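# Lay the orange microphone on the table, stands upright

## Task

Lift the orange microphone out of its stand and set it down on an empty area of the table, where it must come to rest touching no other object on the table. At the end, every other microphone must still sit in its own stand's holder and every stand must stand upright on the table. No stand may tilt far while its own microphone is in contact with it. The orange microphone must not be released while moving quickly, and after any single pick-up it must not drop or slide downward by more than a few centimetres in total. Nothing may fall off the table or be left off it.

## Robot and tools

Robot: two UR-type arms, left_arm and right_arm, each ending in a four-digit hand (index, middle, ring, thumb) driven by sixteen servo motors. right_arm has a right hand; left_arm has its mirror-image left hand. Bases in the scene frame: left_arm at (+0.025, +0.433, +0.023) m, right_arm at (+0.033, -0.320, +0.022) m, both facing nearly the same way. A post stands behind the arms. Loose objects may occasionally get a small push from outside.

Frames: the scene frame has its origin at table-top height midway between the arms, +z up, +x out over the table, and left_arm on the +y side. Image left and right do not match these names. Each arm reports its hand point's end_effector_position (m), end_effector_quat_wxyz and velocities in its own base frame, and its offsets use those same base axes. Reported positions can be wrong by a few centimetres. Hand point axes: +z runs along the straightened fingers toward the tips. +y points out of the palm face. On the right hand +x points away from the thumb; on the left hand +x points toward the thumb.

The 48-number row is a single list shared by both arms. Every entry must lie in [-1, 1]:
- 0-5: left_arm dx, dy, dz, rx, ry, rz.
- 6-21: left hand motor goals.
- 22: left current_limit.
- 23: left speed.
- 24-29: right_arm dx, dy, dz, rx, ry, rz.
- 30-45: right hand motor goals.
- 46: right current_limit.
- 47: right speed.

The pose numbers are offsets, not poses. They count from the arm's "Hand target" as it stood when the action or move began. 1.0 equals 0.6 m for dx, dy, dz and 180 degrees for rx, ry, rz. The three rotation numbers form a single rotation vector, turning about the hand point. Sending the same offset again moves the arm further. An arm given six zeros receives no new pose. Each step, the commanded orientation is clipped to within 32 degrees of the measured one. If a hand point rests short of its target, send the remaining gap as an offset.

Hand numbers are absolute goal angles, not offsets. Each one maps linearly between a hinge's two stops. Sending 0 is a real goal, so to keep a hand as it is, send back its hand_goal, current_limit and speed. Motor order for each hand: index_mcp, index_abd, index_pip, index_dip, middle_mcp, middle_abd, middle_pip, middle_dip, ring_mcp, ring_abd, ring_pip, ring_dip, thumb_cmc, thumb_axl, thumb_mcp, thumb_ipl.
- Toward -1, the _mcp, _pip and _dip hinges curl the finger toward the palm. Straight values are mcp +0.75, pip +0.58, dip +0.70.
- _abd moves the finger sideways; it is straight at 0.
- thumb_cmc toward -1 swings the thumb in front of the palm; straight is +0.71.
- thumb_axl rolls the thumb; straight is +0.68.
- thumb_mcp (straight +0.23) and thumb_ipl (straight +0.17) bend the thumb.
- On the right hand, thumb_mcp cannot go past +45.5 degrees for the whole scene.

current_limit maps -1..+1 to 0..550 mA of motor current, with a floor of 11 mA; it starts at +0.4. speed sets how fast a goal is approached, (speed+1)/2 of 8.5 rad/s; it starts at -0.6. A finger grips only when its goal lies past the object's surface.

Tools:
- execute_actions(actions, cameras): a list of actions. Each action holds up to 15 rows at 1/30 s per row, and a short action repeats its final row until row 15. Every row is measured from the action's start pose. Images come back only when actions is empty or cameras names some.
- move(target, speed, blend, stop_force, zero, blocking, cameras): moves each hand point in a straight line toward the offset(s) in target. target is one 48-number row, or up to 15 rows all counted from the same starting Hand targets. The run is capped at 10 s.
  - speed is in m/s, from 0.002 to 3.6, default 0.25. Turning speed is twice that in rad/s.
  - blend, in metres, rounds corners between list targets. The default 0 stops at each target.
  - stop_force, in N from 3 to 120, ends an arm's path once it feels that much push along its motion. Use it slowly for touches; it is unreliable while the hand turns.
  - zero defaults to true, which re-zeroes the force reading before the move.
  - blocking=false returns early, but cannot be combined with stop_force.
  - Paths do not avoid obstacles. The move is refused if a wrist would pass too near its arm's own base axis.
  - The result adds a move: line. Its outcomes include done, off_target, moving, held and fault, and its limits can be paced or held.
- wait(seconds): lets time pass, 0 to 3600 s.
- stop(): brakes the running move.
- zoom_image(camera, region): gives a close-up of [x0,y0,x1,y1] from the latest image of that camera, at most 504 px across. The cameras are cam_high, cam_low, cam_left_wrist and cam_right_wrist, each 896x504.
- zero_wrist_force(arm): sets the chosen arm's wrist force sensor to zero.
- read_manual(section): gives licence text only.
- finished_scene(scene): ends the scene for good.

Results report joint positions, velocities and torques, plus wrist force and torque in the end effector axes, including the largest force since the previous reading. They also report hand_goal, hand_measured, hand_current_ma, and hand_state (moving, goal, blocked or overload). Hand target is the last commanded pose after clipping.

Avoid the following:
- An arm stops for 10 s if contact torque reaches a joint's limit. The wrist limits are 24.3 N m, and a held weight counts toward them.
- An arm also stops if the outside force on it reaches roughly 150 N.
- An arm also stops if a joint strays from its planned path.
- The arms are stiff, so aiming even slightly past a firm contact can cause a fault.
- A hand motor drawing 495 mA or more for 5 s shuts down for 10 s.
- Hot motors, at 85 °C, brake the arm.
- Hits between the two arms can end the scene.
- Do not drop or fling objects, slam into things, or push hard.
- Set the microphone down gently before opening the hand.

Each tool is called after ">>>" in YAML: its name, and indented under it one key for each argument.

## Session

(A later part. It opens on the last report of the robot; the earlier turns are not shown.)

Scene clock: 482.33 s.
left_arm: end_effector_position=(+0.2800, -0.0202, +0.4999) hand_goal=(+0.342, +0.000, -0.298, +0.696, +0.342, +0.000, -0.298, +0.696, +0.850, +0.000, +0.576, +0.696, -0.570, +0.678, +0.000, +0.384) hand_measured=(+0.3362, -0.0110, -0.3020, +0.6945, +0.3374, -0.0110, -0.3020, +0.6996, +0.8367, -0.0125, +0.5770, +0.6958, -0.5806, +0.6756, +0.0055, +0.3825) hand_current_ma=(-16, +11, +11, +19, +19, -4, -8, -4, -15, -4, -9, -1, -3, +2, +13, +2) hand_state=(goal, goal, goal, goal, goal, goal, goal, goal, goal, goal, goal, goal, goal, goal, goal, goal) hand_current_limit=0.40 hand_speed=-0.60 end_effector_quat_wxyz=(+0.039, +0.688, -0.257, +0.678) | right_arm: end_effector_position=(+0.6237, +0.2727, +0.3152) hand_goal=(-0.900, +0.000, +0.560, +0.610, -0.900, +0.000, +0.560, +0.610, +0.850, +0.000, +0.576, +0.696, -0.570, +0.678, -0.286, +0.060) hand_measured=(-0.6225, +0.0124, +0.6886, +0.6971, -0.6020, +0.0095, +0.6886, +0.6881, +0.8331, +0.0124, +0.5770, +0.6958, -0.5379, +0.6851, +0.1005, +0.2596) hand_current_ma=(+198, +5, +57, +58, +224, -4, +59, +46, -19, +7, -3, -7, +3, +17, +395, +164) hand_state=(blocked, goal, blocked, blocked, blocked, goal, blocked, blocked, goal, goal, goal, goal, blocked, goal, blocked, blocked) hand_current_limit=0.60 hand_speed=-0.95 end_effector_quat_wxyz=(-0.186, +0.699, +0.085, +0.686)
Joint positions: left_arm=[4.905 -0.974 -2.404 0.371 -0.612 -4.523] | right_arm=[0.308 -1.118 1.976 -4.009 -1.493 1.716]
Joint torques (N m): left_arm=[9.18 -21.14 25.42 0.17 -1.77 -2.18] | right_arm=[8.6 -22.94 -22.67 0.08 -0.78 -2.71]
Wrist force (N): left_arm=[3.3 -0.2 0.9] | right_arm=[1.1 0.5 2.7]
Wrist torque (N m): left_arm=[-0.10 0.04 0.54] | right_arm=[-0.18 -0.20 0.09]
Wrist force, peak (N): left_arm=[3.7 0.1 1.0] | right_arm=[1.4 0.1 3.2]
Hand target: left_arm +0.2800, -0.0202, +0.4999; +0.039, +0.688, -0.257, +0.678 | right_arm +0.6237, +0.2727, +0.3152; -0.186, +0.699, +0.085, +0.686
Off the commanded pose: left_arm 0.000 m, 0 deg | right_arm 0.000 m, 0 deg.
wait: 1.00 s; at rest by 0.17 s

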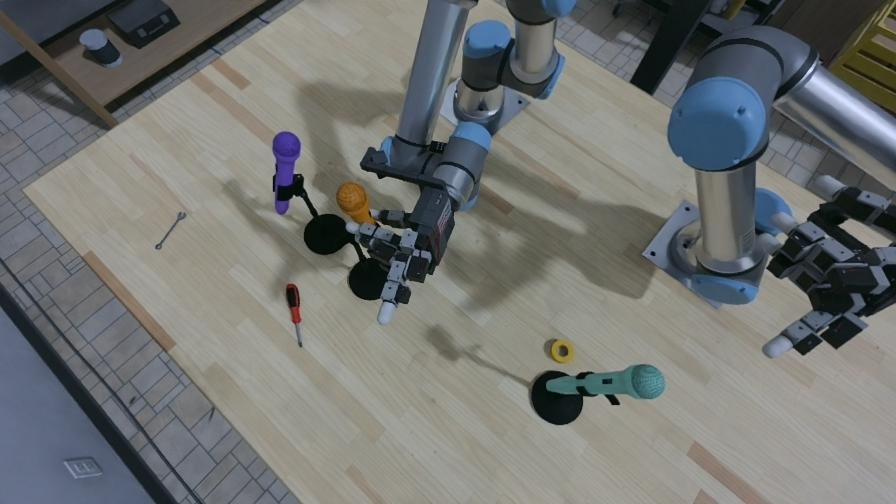

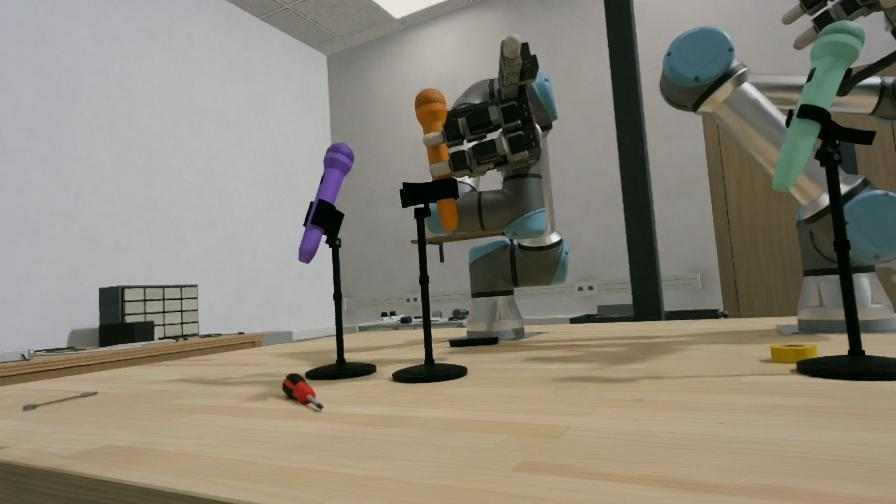

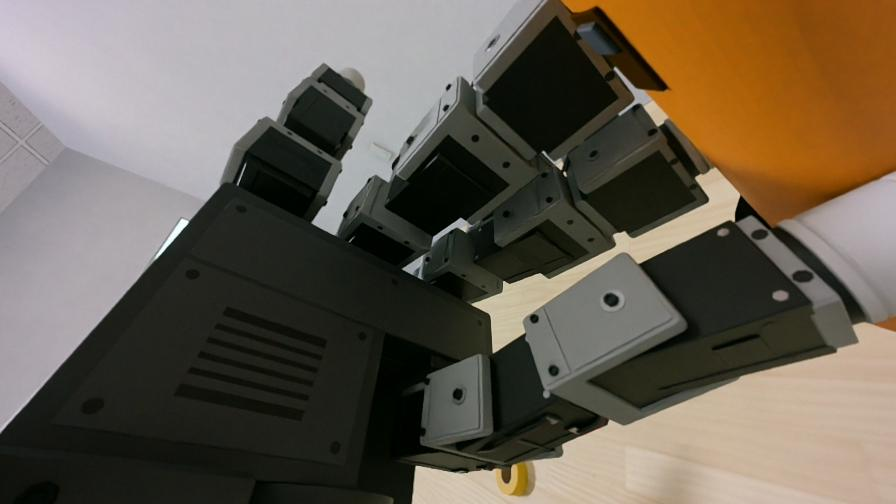

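>>> zero_wrist_force:
  arm: "right_arm"

>>> move:
  target:
    - [0,0,0,0,0,0, 0.342,0,-0.299,0.696,0.342,0,-0.299,0.696,0.85,0,0.576,0.696,-0.571,0.678,0.0,0.384,0.4,-0.6, 0.0021,-0.0073,0.0494,0,0,0,-0.90,0,0.56,0.61,-0.90,0,0.56,0.61,0.85,0,0.576,0.696,-0.571,0.678,-0.286,0.06,0.6,-0.95]
  speed: 0.03
  cameras: ["cam_high","cam_low","cam_right_wrist"]

>>> zoom_image:
  camera: "cam_high"
  region: [310, 160, 490, 300]

>>> zoom_image:
  camera: "cam_low"
  region: [380, 40, 560, 220]

Wrist force sensor zeroed.

Scene clock: 488.60 s.
left_arm: end_effector_position=(+0.2800, -0.0202, +0.4999) hand_goal=(+0.342, +0.000, -0.298, +0.696, +0.342, +0.000, -0.298, +0.696, +0.850, +0.000, +0.576, +0.696, -0.570, +0.678, +0.000, +0.384) hand_measured=(+0.3362, -0.0125, -0.3020, +0.6932, +0.3374, -0.0110, -0.3020, +0.6996, +0.8379, -0.0110, +0.5770, +0.6971, -0.5806, +0.6756, +0.0055, +0.3825) hand_current_ma=(-10, +5, +11, +19, +7, -6, -14, +1, -10, -4, -3, -4, +4, +12, +19, -5) hand_state=(goal, goal, goal, goal, goal, goal, goal, goal, goal, goal, goal, goal, goal, goal, goal, goal) hand_current_limit=0.40 hand_speed=-0.60 end_effector_quat_wxyz=(+0.039, +0.688, -0.257, +0.678) | right_arm: end_effector_position=(+0.6249, +0.2683, +0.3447) hand_goal=(-0.900, +0.000, +0.560, +0.610, -0.900, +0.000, +0.560, +0.610, +0.850, +0.000, +0.576, +0.696, -0.570, +0.678, -0.286, +0.060) hand_measured=(-0.6213, +0.1281, +0.6886, +0.6971, -0.6370, +0.0900, +0.6886, +0.6869, +0.8331, +0.0124, +0.5770, +0.6958, -0.3683, +0.6935, +0.0965, +0.2596) hand_current_ma=(+200, +50, +75, +46, +192, +21, +90, +39, +1, +7, +1, +28, +111, +3, +404, +173) hand_state=(blocked, blocked, blocked, blocked, blocked, blocked, blocked, blocked, goal, goal, goal, goal, blocked, goal, blocked, blocked) hand_current_limit=0.60 hand_speed=-0.95 end_effector_quat_wxyz=(-0.186, +0.699, +0.085, +0.686)
Joint positions: left_arm=[4.905 -0.974 -2.404 0.371 -0.612 -4.523] | right_arm=[0.298 -1.176 1.961 -3.936 -1.482 1.716]
Joint torques (N m): left_arm=[9.48 -20.1 25.78 0.21 -1.87 -2.12] | right_arm=[-9.29 -44.65 -26.63 -0.35 1.93 1.12]
Wrist force (N, zeroed by zero_wrist_force on right_arm): left_arm=[3.4 0.1 1.3] | right_arm=[-2.7 0.0 0.2]
Wrist torque (N m, zeroed by zero_wrist_force on right_arm): left_arm=[-0.10 0.04 0.55] | right_arm=[0.00 0.18 0.10]
Wrist force, peak (N, zeroed by zero_wrist_force on right_arm): left_arm=[3.9 0.3 1.1] | right_arm=[-3.8 -0.5 0.1]
Hand target: left_arm +0.2800, -0.0202, +0.4999; +0.039, +0.688, -0.257, +0.678 | right_arm +0.6249, +0.2683, +0.3448; -0.186, +0.699, +0.085, +0.686
Off the commanded pose: left_arm 0.000 m, 0 deg | right_arm 0.000 m, 0 deg.
move: done

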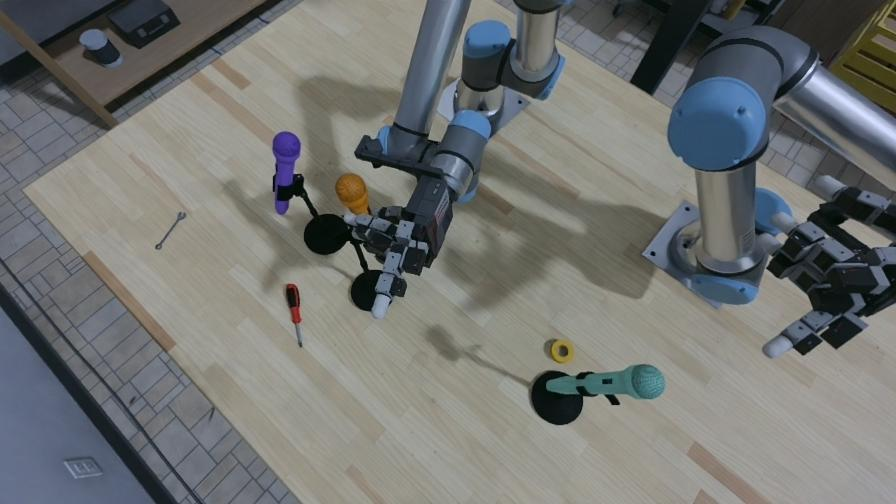

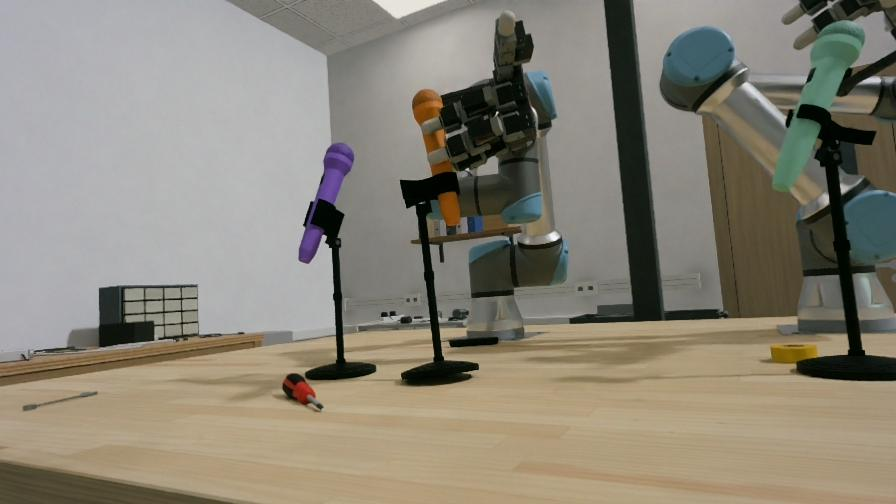

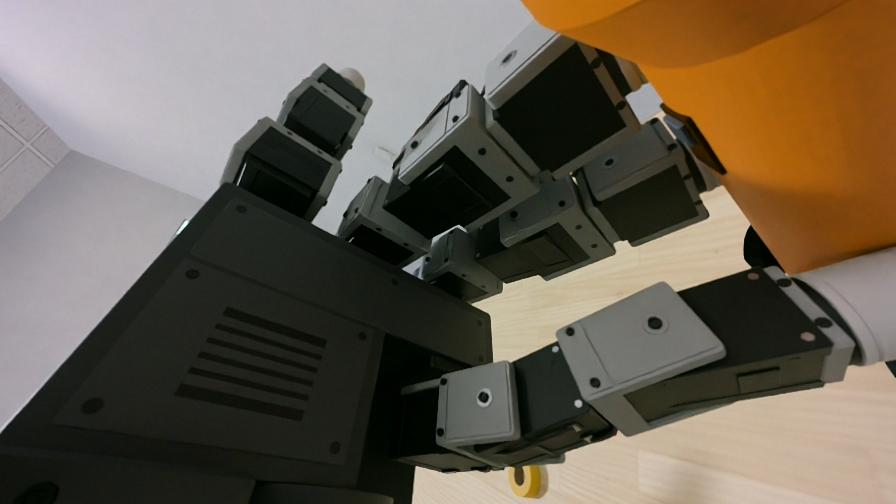

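Scaled by 2.800.

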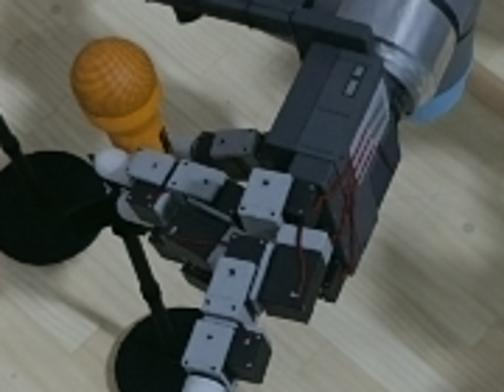

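Scaled by 2.800.

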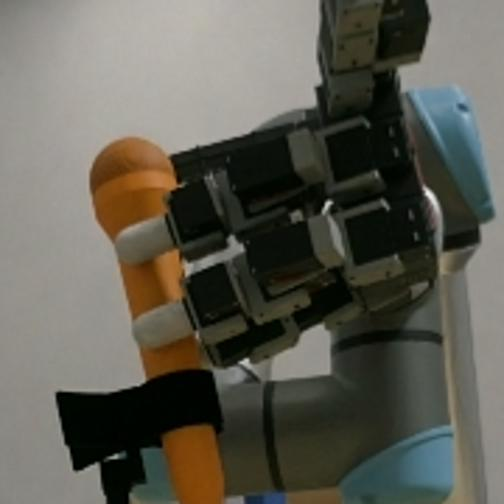

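>>> zoom_image:
  camera: "cam_low"
  region: [380, 160, 520, 400]

Scaled by 2.100.

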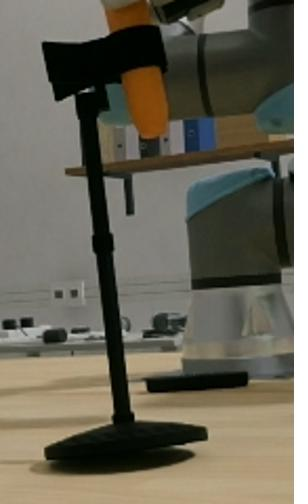

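>>> move:
  target:
    - [0,0,0,0,0,0, 0.342,0,-0.299,0.696,0.342,0,-0.299,0.696,0.85,0,0.576,0.696,-0.571,0.678,0.0,0.384,0.4,-0.6, -0.0021,0.0073,-0.0494,0,0,0,-0.90,0,0.56,0.61,-0.90,0,0.56,0.61,0.85,0,0.576,0.696,-0.571,0.678,-0.286,0.06,0.6,-0.95]
  speed: 0.015
  cameras: ["cam_high","cam_low","cam_right_wrist"]

>>> zoom_image:
  camera: "cam_high"
  region: [310, 160, 490, 300]

>>> zoom_image:
  camera: "cam_low"
  region: [370, 80, 550, 400]

Scene clock: 503.70 s.
left_arm: end_effector_position=(+0.2800, -0.0202, +0.4999) hand_goal=(+0.342, +0.000, -0.298, +0.696, +0.342, +0.000, -0.298, +0.696, +0.850, +0.000, +0.576, +0.696, -0.570, +0.678, +0.000, +0.384) hand_measured=(+0.3374, -0.0125, -0.3033, +0.6958, +0.3362, -0.0110, -0.3020, +0.6996, +0.8379, -0.0110, +0.5770, +0.6958, -0.5806, +0.6756, +0.0055, +0.3825) hand_current_ma=(-12, +13, +2, +3, +1, -3, -5, -14, -2, -7, +4, -4, -5, -1, +12, -9) hand_state=(goal, goal, goal, goal, goal, goal, goal, goal, goal, goal, goal, goal, goal, goal, goal, goal) hand_current_limit=0.40 hand_speed=-0.60 end_effector_quat_wxyz=(+0.039, +0.688, -0.257, +0.678) | right_arm: end_effector_position=(+0.6237, +0.2727, +0.3152) hand_goal=(-0.900, +0.000, +0.560, +0.610, -0.900, +0.000, +0.560, +0.610, +0.850, +0.000, +0.576, +0.696, -0.570, +0.678, -0.286, +0.060) hand_measured=(-0.6201, -0.0931, +0.6886, +0.6971, -0.6346, -0.0799, +0.6899, +0.6881, +0.8319, +0.0124, +0.5770, +0.6971, -0.5504, +0.6830, +0.0965, +0.2596) hand_current_ma=(+200, -16, +70, +63, +178, -23, +89, +49, -4, -2, +19, +3, -15, -5, +387, +187) hand_state=(blocked, blocked, blocked, blocked, blocked, blocked, blocked, blocked, goal, goal, goal, goal, goal, goal, blocked, blocked) hand_current_limit=0.60 hand_speed=-0.95 end_effector_quat_wxyz=(-0.186, +0.699, +0.085, +0.686)
Joint positions: left_arm=[4.905 -0.974 -2.404 0.371 -0.612 -4.523] | right_arm=[0.308 -1.118 1.976 -4.009 -1.493 1.716]
Joint torques (N m): left_arm=[10.1 -21.05 24.76 0.18 -1.83 -1.99] | right_arm=[9.18 -21.41 -5.1 -3.62 -2.6 -2.33]
Wrist force (N, zeroed by zero_wrist_force on right_arm): left_arm=[3.4 0.3 0.5] | right_arm=[2.2 -1.8 0.3]
Wrist torque (N m, zeroed by zero_wrist_force on right_arm): left_arm=[0.01 0.02 0.55] | right_arm=[-0.16 -0.24 -0.06]
Wrist force, peak (N, zeroed by zero_wrist_force on right_arm): left_arm=[3.9 0.3 1.2] | right_arm=[-4.0 0.0 0.0]
Hand target: left_arm +0.2800, -0.0202, +0.4999; +0.039, +0.688, -0.257, +0.678 | right_arm +0.6237, +0.2727, +0.3152; -0.186, +0.699, +0.085, +0.686
Off the commanded pose: left_arm 0.000 m, 0 deg | right_arm 0.000 m, 0 deg.
move: done

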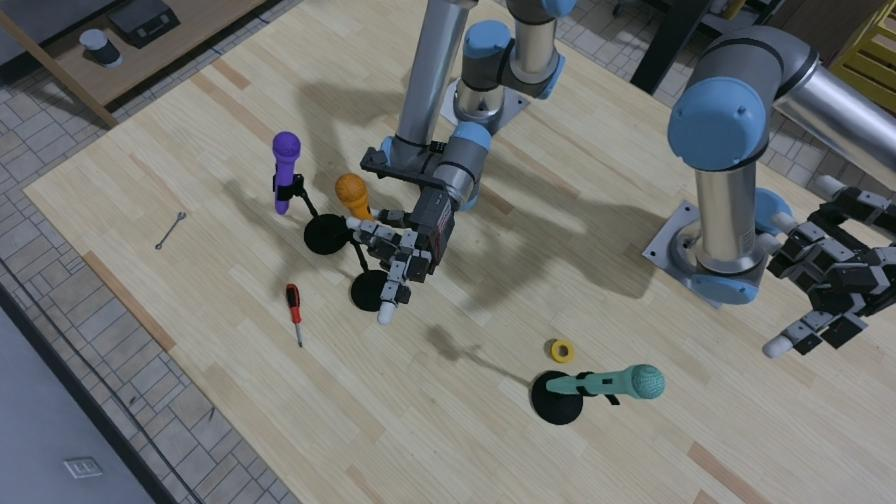

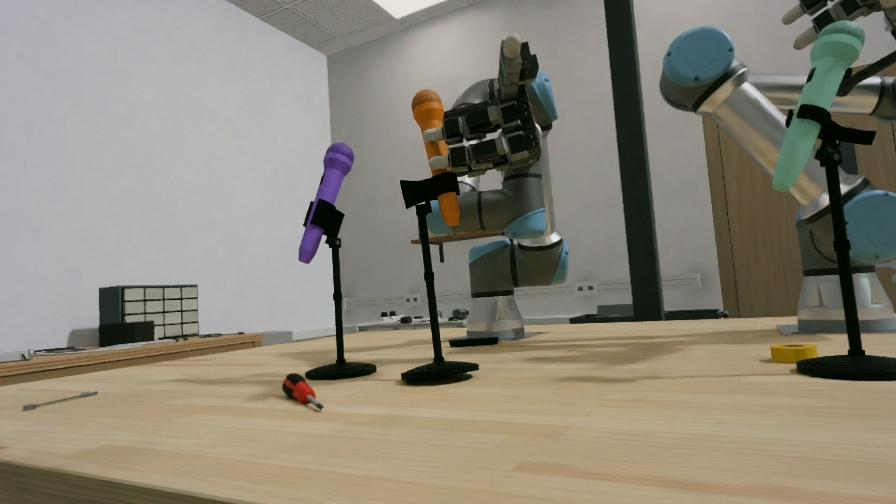

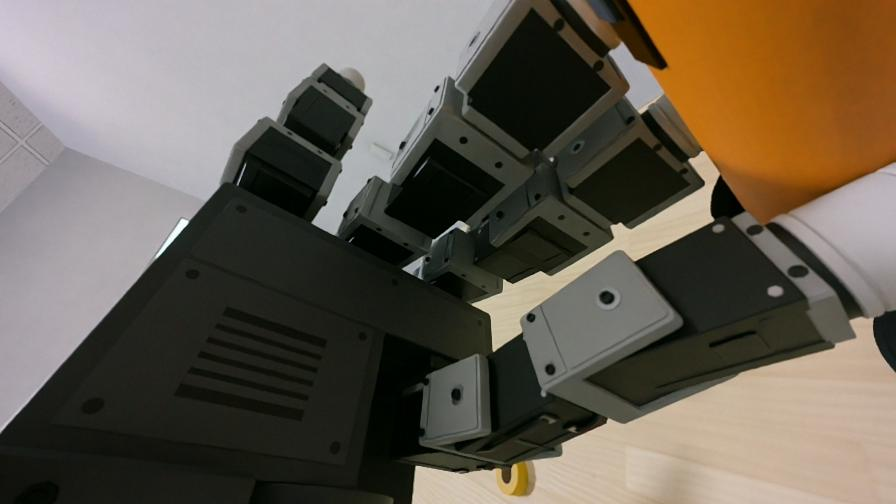

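Scaled by 2.800.

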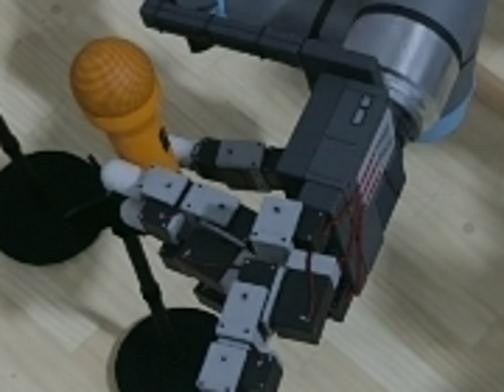

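Scaled by 1.575.

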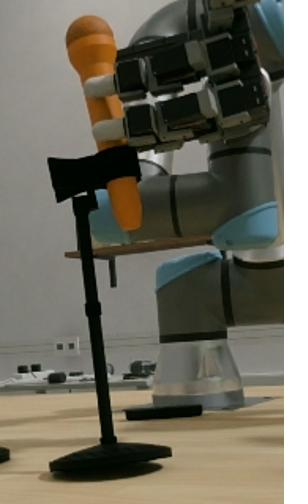

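>>> move:
  target:
    - [0,0,0,0,0,0, 0.342,0,-0.299,0.696,0.342,0,-0.299,0.696,0.85,0,0.576,0.696,-0.571,0.678,0.0,0.384,0.4,-0.6, 0,0,0,0,0,0,-0.70,0,0.66,0.67,-0.70,0,0.66,0.67,0.85,0,0.576,0.696,-0.571,0.678,0.02,0.22,0.4,-0.95]
  speed: 0.05
  cameras: ["cam_high","cam_low","cam_right_wrist"]

>>> zoom_image:
  camera: "cam_high"
  region: [310, 160, 490, 300]

>>> zoom_image:
  camera: "cam_low"
  region: [370, 80, 550, 400]

Scene clock: 519.83 s.
left_arm: end_effector_position=(+0.2800, -0.0202, +0.4999) hand_goal=(+0.342, +0.000, -0.298, +0.696, +0.342, +0.000, -0.298, +0.696, +0.850, +0.000, +0.576, +0.696, -0.570, +0.678, +0.000, +0.384) hand_measured=(+0.3362, -0.0125, -0.3020, +0.6945, +0.3374, -0.0110, -0.3020, +0.6983, +0.8379, -0.0110, +0.5782, +0.6971, -0.5818, +0.6756, +0.0065, +0.3825) hand_current_ma=(-8, +19, +5, +15, +13, -17, +7, +2, -12, -11, +4, -12, -14, -9, +3, -5) hand_state=(goal, goal, goal, goal, goal, goal, goal, goal, goal, goal, goal, goal, goal, goal, goal, goal) hand_current_limit=0.40 hand_speed=-0.60 end_effector_quat_wxyz=(+0.039, +0.688, -0.257, +0.678) | right_arm: end_effector_position=(+0.6237, +0.2727, +0.3151) hand_goal=(-0.700, +0.000, +0.660, +0.670, -0.700, +0.000, +0.660, +0.670, +0.850, +0.000, +0.576, +0.696, -0.570, +0.678, +0.020, +0.220) hand_measured=(-0.6225, -0.0902, +0.7194, +0.7073, -0.6370, -0.0726, +0.7181, +0.6996, +0.8331, +0.0124, +0.5770, +0.6958, -0.5529, +0.6830, +0.0817, +0.2577) hand_current_ma=(+87, -30, +9, +28, +75, -36, +7, +17, -2, +8, +6, +9, +5, -11, +240, +82) hand_state=(moving, blocked, blocked, blocked, moving, blocked, blocked, blocked, goal, goal, goal, goal, goal, goal, moving, moving) hand_current_limit=0.40 hand_speed=-0.95 end_effector_quat_wxyz=(-0.186, +0.699, +0.085, +0.686)
Joint positions: left_arm=[4.905 -0.974 -2.404 0.371 -0.612 -4.523] | right_arm=[0.308 -1.118 1.976 -4.009 -1.493 1.716]
Joint torques (N m): left_arm=[9.88 -20.45 24.57 0 -1.79 -2.06] | right_arm=[9.06 -22.36 -6.28 -3.64 -2.72 -2.32]
Wrist force (N, zeroed by zero_wrist_force on right_arm): left_arm=[3.6 0.1 1.0] | right_arm=[0.5 -1.9 0.5]
Wrist torque (N m, zeroed by zero_wrist_force on right_arm): left_arm=[-0.08 0.00 0.57] | right_arm=[-0.18 -0.09 -0.07]
Wrist force, peak (N, zeroed by zero_wrist_force on right_arm): left_arm=[4.0 0.1 0.7] | right_arm=[3.7 -1.9 0.5]
Hand target: left_arm +0.2800, -0.0202, +0.4999; +0.039, +0.688, -0.257, +0.678 | right_arm +0.6237, +0.2727, +0.3152; -0.186, +0.699, +0.085, +0.686
Off the commanded pose: left_arm 0.000 m, 0 deg | right_arm 0.000 m, 0 deg.
move: done

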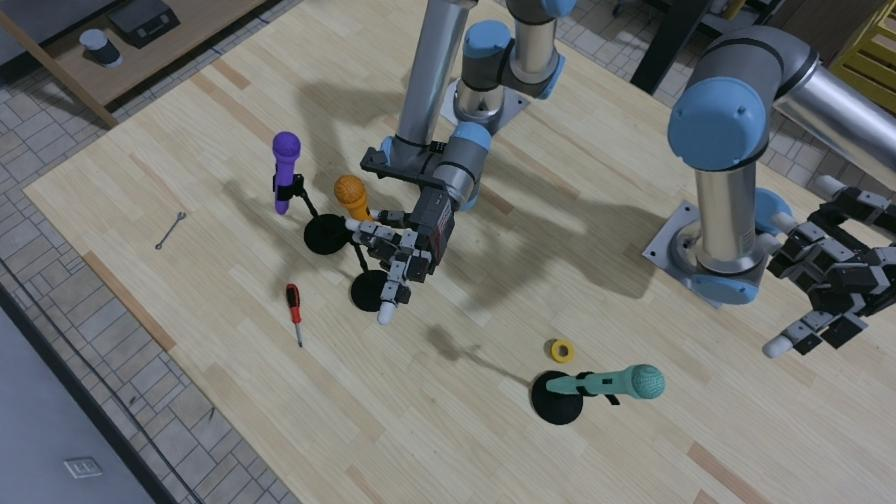

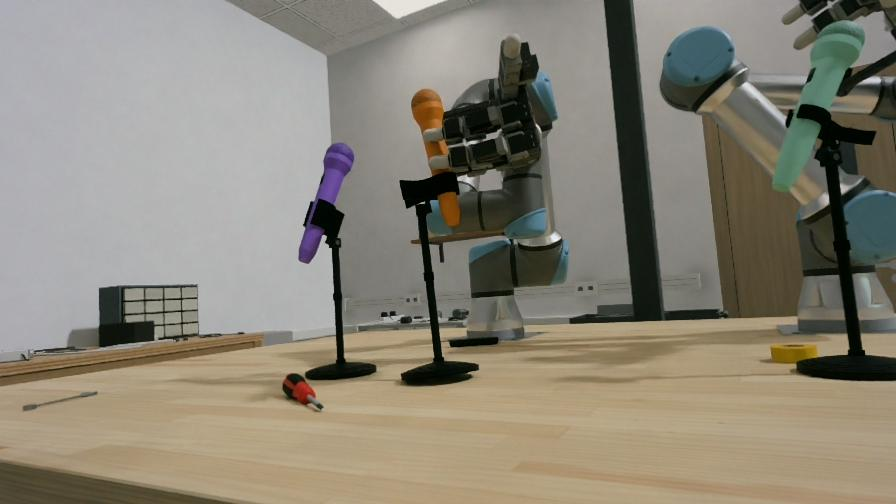

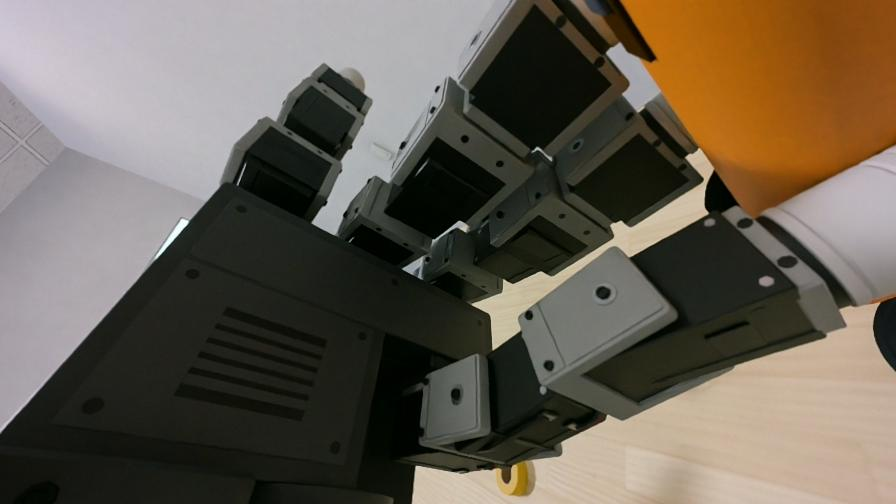

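Scaled by 2.800.

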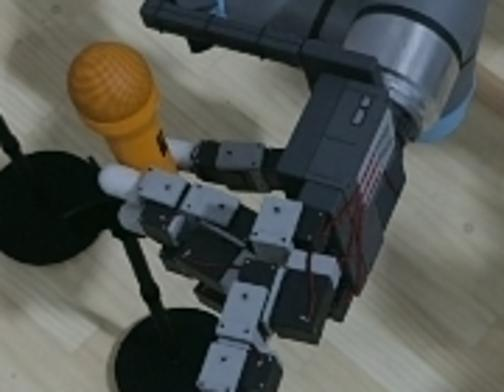

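Scaled by 1.575.

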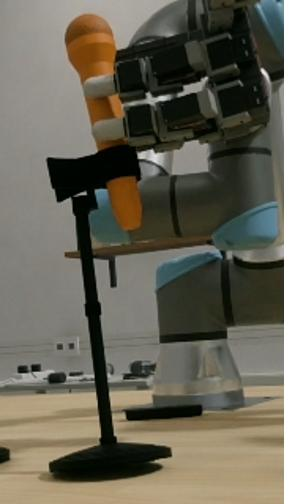

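>>> move:
  target:
    - [0,0,0,0,0,0, 0.342,0,-0.299,0.696,0.342,0,-0.299,0.696,0.85,0,0.576,0.696,-0.571,0.678,0.0,0.384,0.4,-0.6, 0.015,0.025,0,0,0,0,-0.70,0,0.66,0.67,-0.70,0,0.66,0.67,0.85,0,0.576,0.696,-0.571,0.678,0.02,0.22,0.4,-0.95]
  speed: 0.02
  cameras: ["cam_high","cam_low","cam_right_wrist"]

>>> zoom_image:
  camera: "cam_high"
  region: [310, 160, 490, 300]

>>> zoom_image:
  camera: "cam_low"
  region: [370, 80, 550, 400]

Scene clock: 528.47 s.
left_arm: end_effector_position=(+0.2800, -0.0202, +0.4999) hand_goal=(+0.342, +0.000, -0.298, +0.696, +0.342, +0.000, -0.298, +0.696, +0.850, +0.000, +0.576, +0.696, -0.570, +0.678, +0.000, +0.384) hand_measured=(+0.3374, -0.0125, -0.3020, +0.6932, +0.3362, -0.0125, -0.3020, +0.6996, +0.8379, -0.0125, +0.5757, +0.6971, -0.5818, +0.6756, +0.0045, +0.3815) hand_current_ma=(-11, +12, +2, +16, +17, +1, -6, +0, -4, -7, +8, -12, -9, +2, +3, -18) hand_state=(goal, goal, goal, goal, goal, goal, goal, goal, goal, goal, goal, goal, goal, goal, goal, goal) hand_current_limit=0.40 hand_speed=-0.60 end_effector_quat_wxyz=(+0.039, +0.688, -0.257, +0.678) | right_arm: end_effector_position=(+0.6326, +0.2877, +0.3152) hand_goal=(-0.700, +0.000, +0.660, +0.670, -0.700, +0.000, +0.660, +0.670, +0.850, +0.000, +0.576, +0.696, -0.570, +0.678, +0.020, +0.220) hand_measured=(-0.6201, -0.0140, +0.7207, +0.7073, -0.6213, -0.0169, +0.7194, +0.6996, +0.8331, +0.0109, +0.5770, +0.6958, -0.5466, +0.6914, +0.0797, +0.2615) hand_current_ma=(+28, -4, +15, +12, +35, +3, +37, +13, -25, +3, +9, +24, +6, -2, +45, +22) hand_state=(blocked, goal, blocked, blocked, blocked, goal, blocked, blocked, goal, goal, goal, goal, blocked, goal, blocked, blocked) hand_current_limit=0.40 hand_speed=-0.95 end_effector_quat_wxyz=(-0.186, +0.699, +0.085, +0.686)
Joint positions: left_arm=[4.905 -0.974 -2.404 0.371 -0.612 -4.523] | right_arm=[0.334 -1.09 1.928 -3.989 -1.518 1.716]
Joint torques (N m): left_arm=[10.07 -20.18 25.79 -0.06 -1.61 -1.94] | right_arm=[9.33 -24.13 -23.85 0.27 -2.7 -2.5]
Wrist force (N, zeroed by zero_wrist_force on right_arm): left_arm=[3.1 0.0 0.7] | right_arm=[0.0 -1.1 0.6]
Wrist torque (N m, zeroed by zero_wrist_force on right_arm): left_arm=[-0.07 0.06 0.54] | right_arm=[-0.10 -0.02 0.00]
Wrist force, peak (N, zeroed by zero_wrist_force on right_arm): left_arm=[3.8 -0.1 1.3] | right_arm=[2.0 -1.6 0.5]
Hand target: left_arm +0.2800, -0.0202, +0.4999; +0.039, +0.688, -0.257, +0.678 | right_arm +0.6327, +0.2877, +0.3152; -0.186, +0.699, +0.085, +0.686
Off the commanded pose: left_arm 0.000 m, 0 deg | right_arm 0.000 m, 0 deg.
move: done

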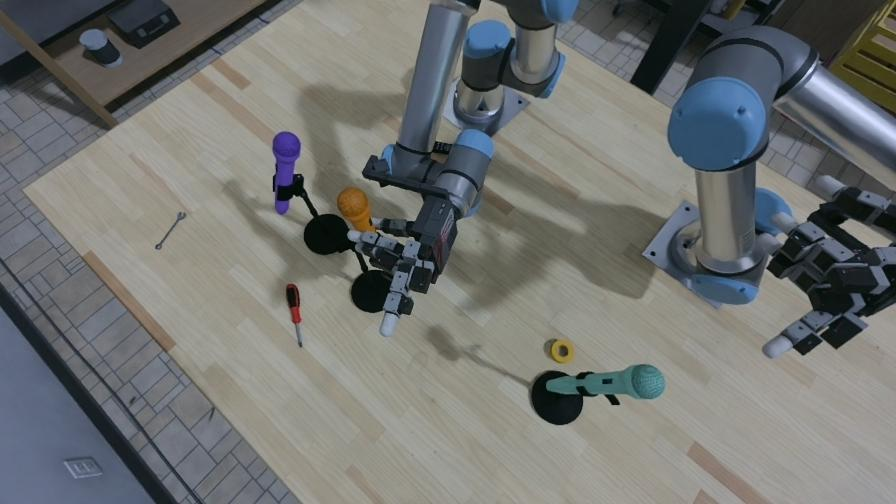

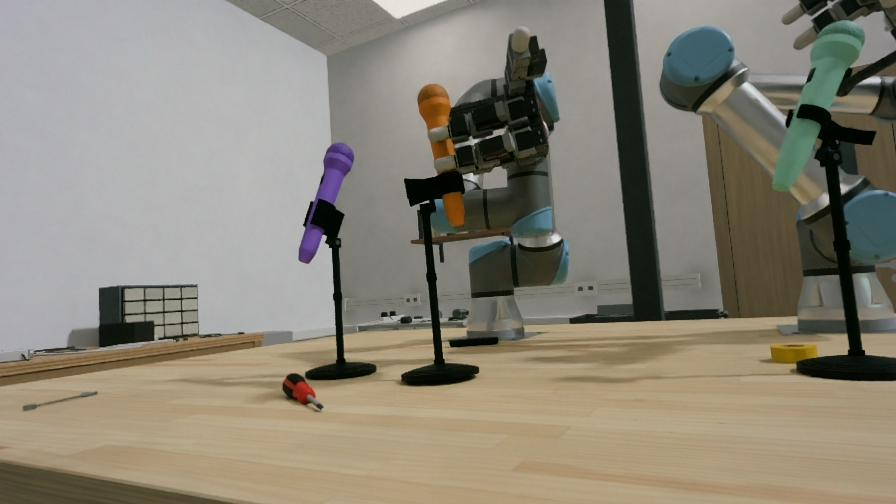

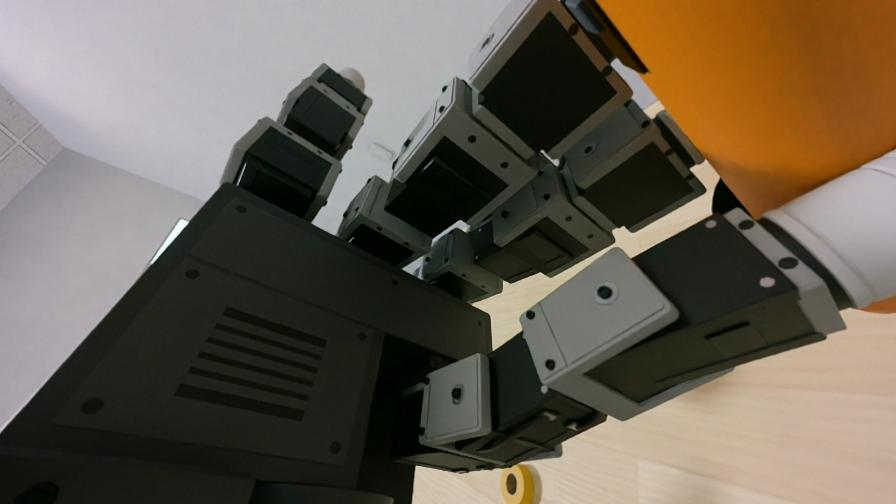

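Scaled by 2.800.

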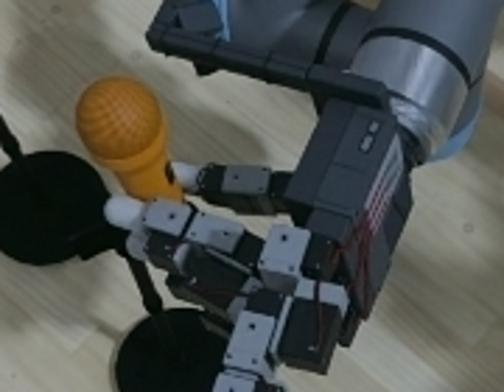

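Scaled by 1.575.

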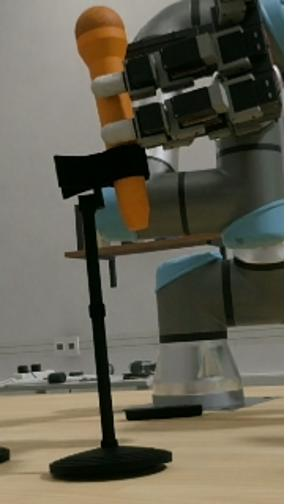

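>>> move:
  target:
    - [0,0,0,0,0,0, 0.342,0,-0.299,0.696,0.342,0,-0.299,0.696,0.85,0,0.576,0.696,-0.571,0.678,0.0,0.384,0.4,-0.6, -0.0037,0.0092,0.0,0,0,0,-0.70,0,0.66,0.67,-0.70,0,0.66,0.67,0.85,0,0.576,0.696,-0.571,0.678,0.02,0.22,0.4,-0.95]
  speed: 0.02

>>> move:
  target:
    - [0,0,0,0,0,0, 0.342,0,-0.299,0.696,0.342,0,-0.299,0.696,0.85,0,0.576,0.696,-0.571,0.678,0.0,0.384,0.4,-0.6, 0,0,0,0,0,0,-0.50,0,0.60,0.696,-0.50,0,0.60,0.696,0.85,0,0.576,0.696,-0.571,0.678,0.169,0.276,0.4,-0.95]
  speed: 0.02
  cameras: ["cam_high","cam_low","cam_right_wrist"]

>>> zoom_image:
  camera: "cam_high"
  region: [310, 160, 490, 320]

>>> zoom_image:
  camera: "cam_low"
  region: [370, 80, 550, 400]

Scene clock: 596.23 s.
left_arm: end_effector_position=(+0.2800, -0.0202, +0.4999) hand_goal=(+0.342, +0.000, -0.298, +0.696, +0.342, +0.000, -0.298, +0.696, +0.850, +0.000, +0.576, +0.696, -0.570, +0.678, +0.000, +0.384) hand_measured=(+0.3362, -0.0125, -0.3045, +0.6945, +0.3374, -0.0110, -0.3020, +0.6996, +0.8379, -0.0125, +0.5757, +0.6971, -0.5806, +0.6746, +0.0055, +0.3825) hand_current_ma=(-20, +7, +3, +9, +8, -3, -1, +10, -6, +4, -1, +0, -10, -3, +20, +4) hand_state=(goal, goal, goal, goal, goal, goal, goal, goal, goal, goal, goal, goal, goal, goal, goal, goal) hand_current_limit=0.40 hand_speed=-0.60 end_effector_quat_wxyz=(+0.039, +0.688, -0.257, +0.678) | right_arm: end_effector_position=(+0.6305, +0.2932, +0.3152) hand_goal=(-0.700, +0.000, +0.660, +0.670, -0.700, +0.000, +0.660, +0.670, +0.850, +0.000, +0.576, +0.696, -0.570, +0.678, +0.020, +0.220) hand_measured=(-0.6201, -0.0037, +0.7194, +0.7073, -0.6225, -0.0037, +0.7181, +0.7009, +0.8331, +0.0124, +0.5770, +0.6971, -0.5404, +0.6914, +0.0797, +0.2624) hand_current_ma=(+46, -5, +26, +11, +31, -1, +28, +22, -18, -7, +1, +20, +0, +6, +36, +19) hand_state=(blocked, goal, blocked, blocked, blocked, goal, blocked, blocked, goal, goal, goal, goal, blocked, goal, blocked, blocked) hand_current_limit=0.40 hand_speed=-0.95 end_effector_quat_wxyz=(-0.186, +0.699, +0.085, +0.686)
Joint positions: left_arm=[4.905 -0.974 -2.404 0.371 -0.612 -4.523] | right_arm=[0.346 -1.088 1.923 -3.987 -1.531 1.715]
Joint torques (N m): left_arm=[9.73 -20.81 24.16 0.01 -1.51 -1.94] | right_arm=[10.62 -23.93 -24.24 0.18 -2.47 -2.71]
Wrist force (N, zeroed by zero_wrist_force on right_arm): left_arm=[3.5 -0.1 0.7] | right_arm=[-0.2 -0.9 0.8]
Wrist torque (N m, zeroed by zero_wrist_force on right_arm): left_arm=[-0.07 0.02 0.56] | right_arm=[-0.11 0.02 0.01]
Wrist force, peak (N, zeroed by zero_wrist_force on right_arm): left_arm=[3.9 0.3 1.1] | right_arm=[1.0 -1.3 1.2]
Hand target: left_arm +0.2800, -0.0202, +0.4999; +0.039, +0.688, -0.257, +0.678 | right_arm +0.6305, +0.2932, +0.3152; -0.186, +0.699, +0.085, +0.686
Off the commanded pose: left_arm 0.000 m, 0 deg | right_arm 0.000 m, 0 deg.
move: done

Scene clock: 597.70 s.
left_arm: end_effector_position=(+0.2800, -0.0202, +0.4999) hand_goal=(+0.342, +0.000, -0.298, +0.696, +0.342, +0.000, -0.298, +0.696, +0.850, +0.000, +0.576, +0.696, -0.570, +0.678, +0.000, +0.384) hand_measured=(+0.3374, -0.0125, -0.3033, +0.6945, +0.3362, -0.0110, -0.3020, +0.6996, +0.8379, -0.0125, +0.5770, +0.6958, -0.5793, +0.6756, +0.0055, +0.3825) hand_current_ma=(-9, +7, +1, +15, -2, +0, -13, +1, -7, -4, +5, -2, -3, -13, +10, -10) hand_state=(goal, goal, goal, goal, goal, goal, goal, goal, goal, goal, goal, goal, goal, goal, goal, goal) hand_current_limit=0.40 hand_speed=-0.60 end_effector_quat_wxyz=(+0.039, +0.688, -0.257, +0.678) | right_arm: end_effector_position=(+0.6305, +0.2932, +0.3152) hand_goal=(-0.500, +0.000, +0.600, +0.696, -0.500, +0.000, +0.600, +0.696, +0.850, +0.000, +0.576, +0.696, -0.570, +0.678, +0.170, +0.276) hand_measured=(-0.4995, +0.0139, +0.6270, +0.7073, -0.4947, +0.0139, +0.6296, +0.6996, +0.8331, +0.0124, +0.5782, +0.6958, -0.5416, +0.6914, +0.1609, +0.2748) hand_current_ma=(+1, -12, +2, +1, -7, +15, +2, -6, -23, -2, +14, +3, +4, +14, +11, -12) hand_state=(goal, goal, blocked, goal, goal, goal, blocked, goal, goal, goal, goal, goal, blocked, goal, goal, goal) hand_current_limit=0.40 hand_speed=-0.95 end_effector_quat_wxyz=(-0.186, +0.699, +0.085, +0.686)
Joint positions: left_arm=[4.905 -0.974 -2.404 0.371 -0.612 -4.523] | right_arm=[0.347 -1.088 1.923 -3.987 -1.531 1.715]
Joint torques (N m): left_arm=[10.08 -20.35 25.11 -0.02 -1.6 -1.88] | right_arm=[9.24 -24.37 -23.22 0.09 -2.46 -2.29]
Wrist force (N, zeroed by zero_wrist_force on right_arm): left_arm=[3.4 0.4 0.9] | right_arm=[-0.5 -0.9 1.2]
Wrist torque (N m, zeroed by zero_wrist_force on right_arm): left_arm=[-0.02 0.04 0.54] | right_arm=[-0.15 0.09 0.02]
Wrist force, peak (N, zeroed by zero_wrist_force on right_arm): left_arm=[4.0 0.3 1.1] | right_arm=[0.5 -1.6 0.9]
Hand target: left_arm +0.2800, -0.0202, +0.4999; +0.039, +0.688, -0.257, +0.678 | right_arm +0.6305, +0.2932, +0.3152; -0.186, +0.699, +0.085, +0.686
Off the commanded pose: left_arm 0.000 m, 0 deg | right_arm 0.000 m, 0 deg.
move: done

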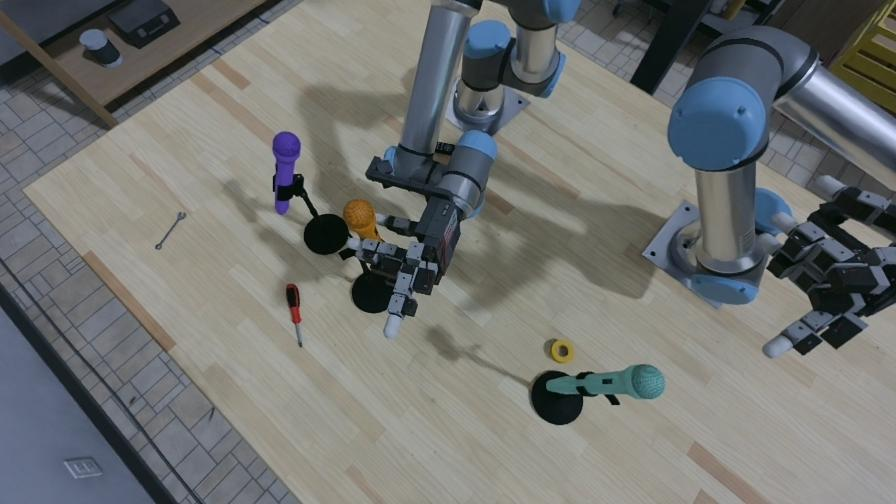

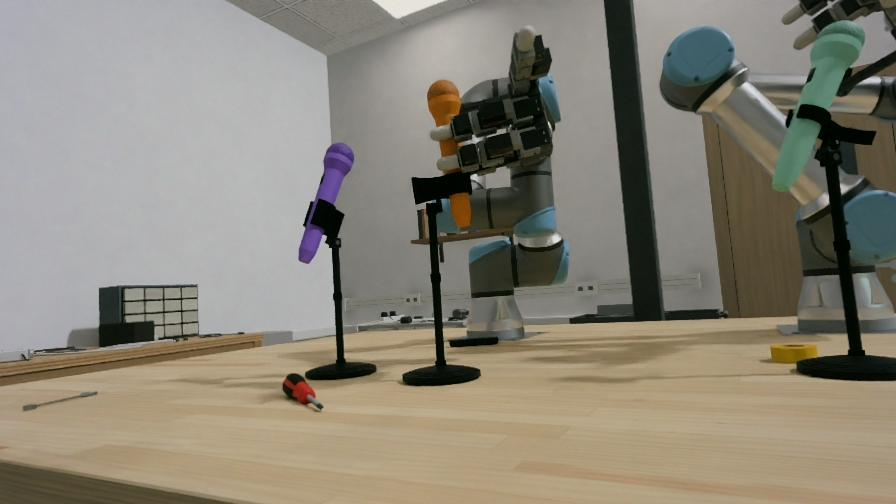

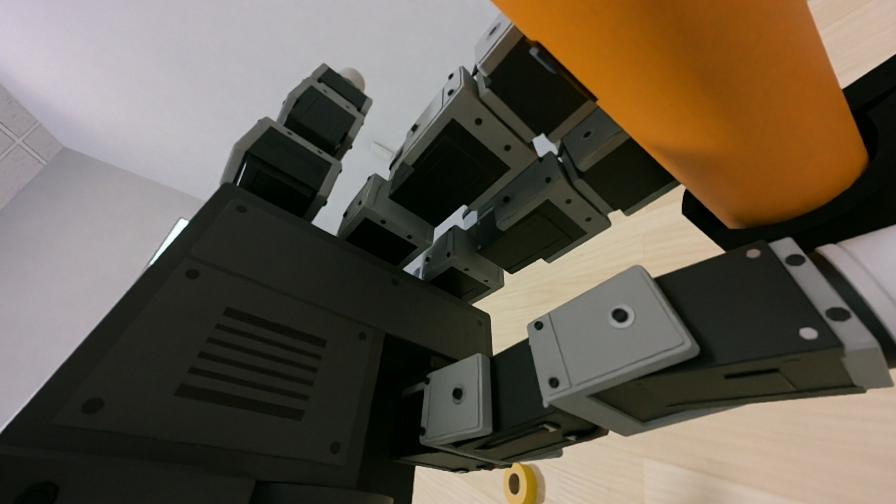

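Scaled by 2.800.

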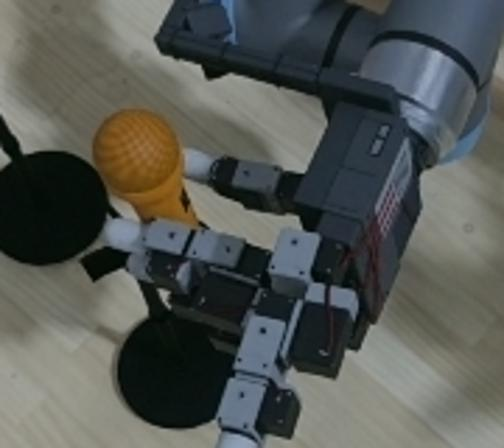

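Scaled by 1.575.

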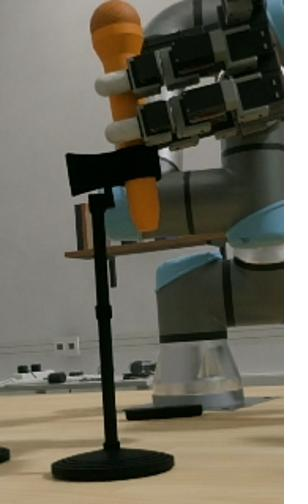

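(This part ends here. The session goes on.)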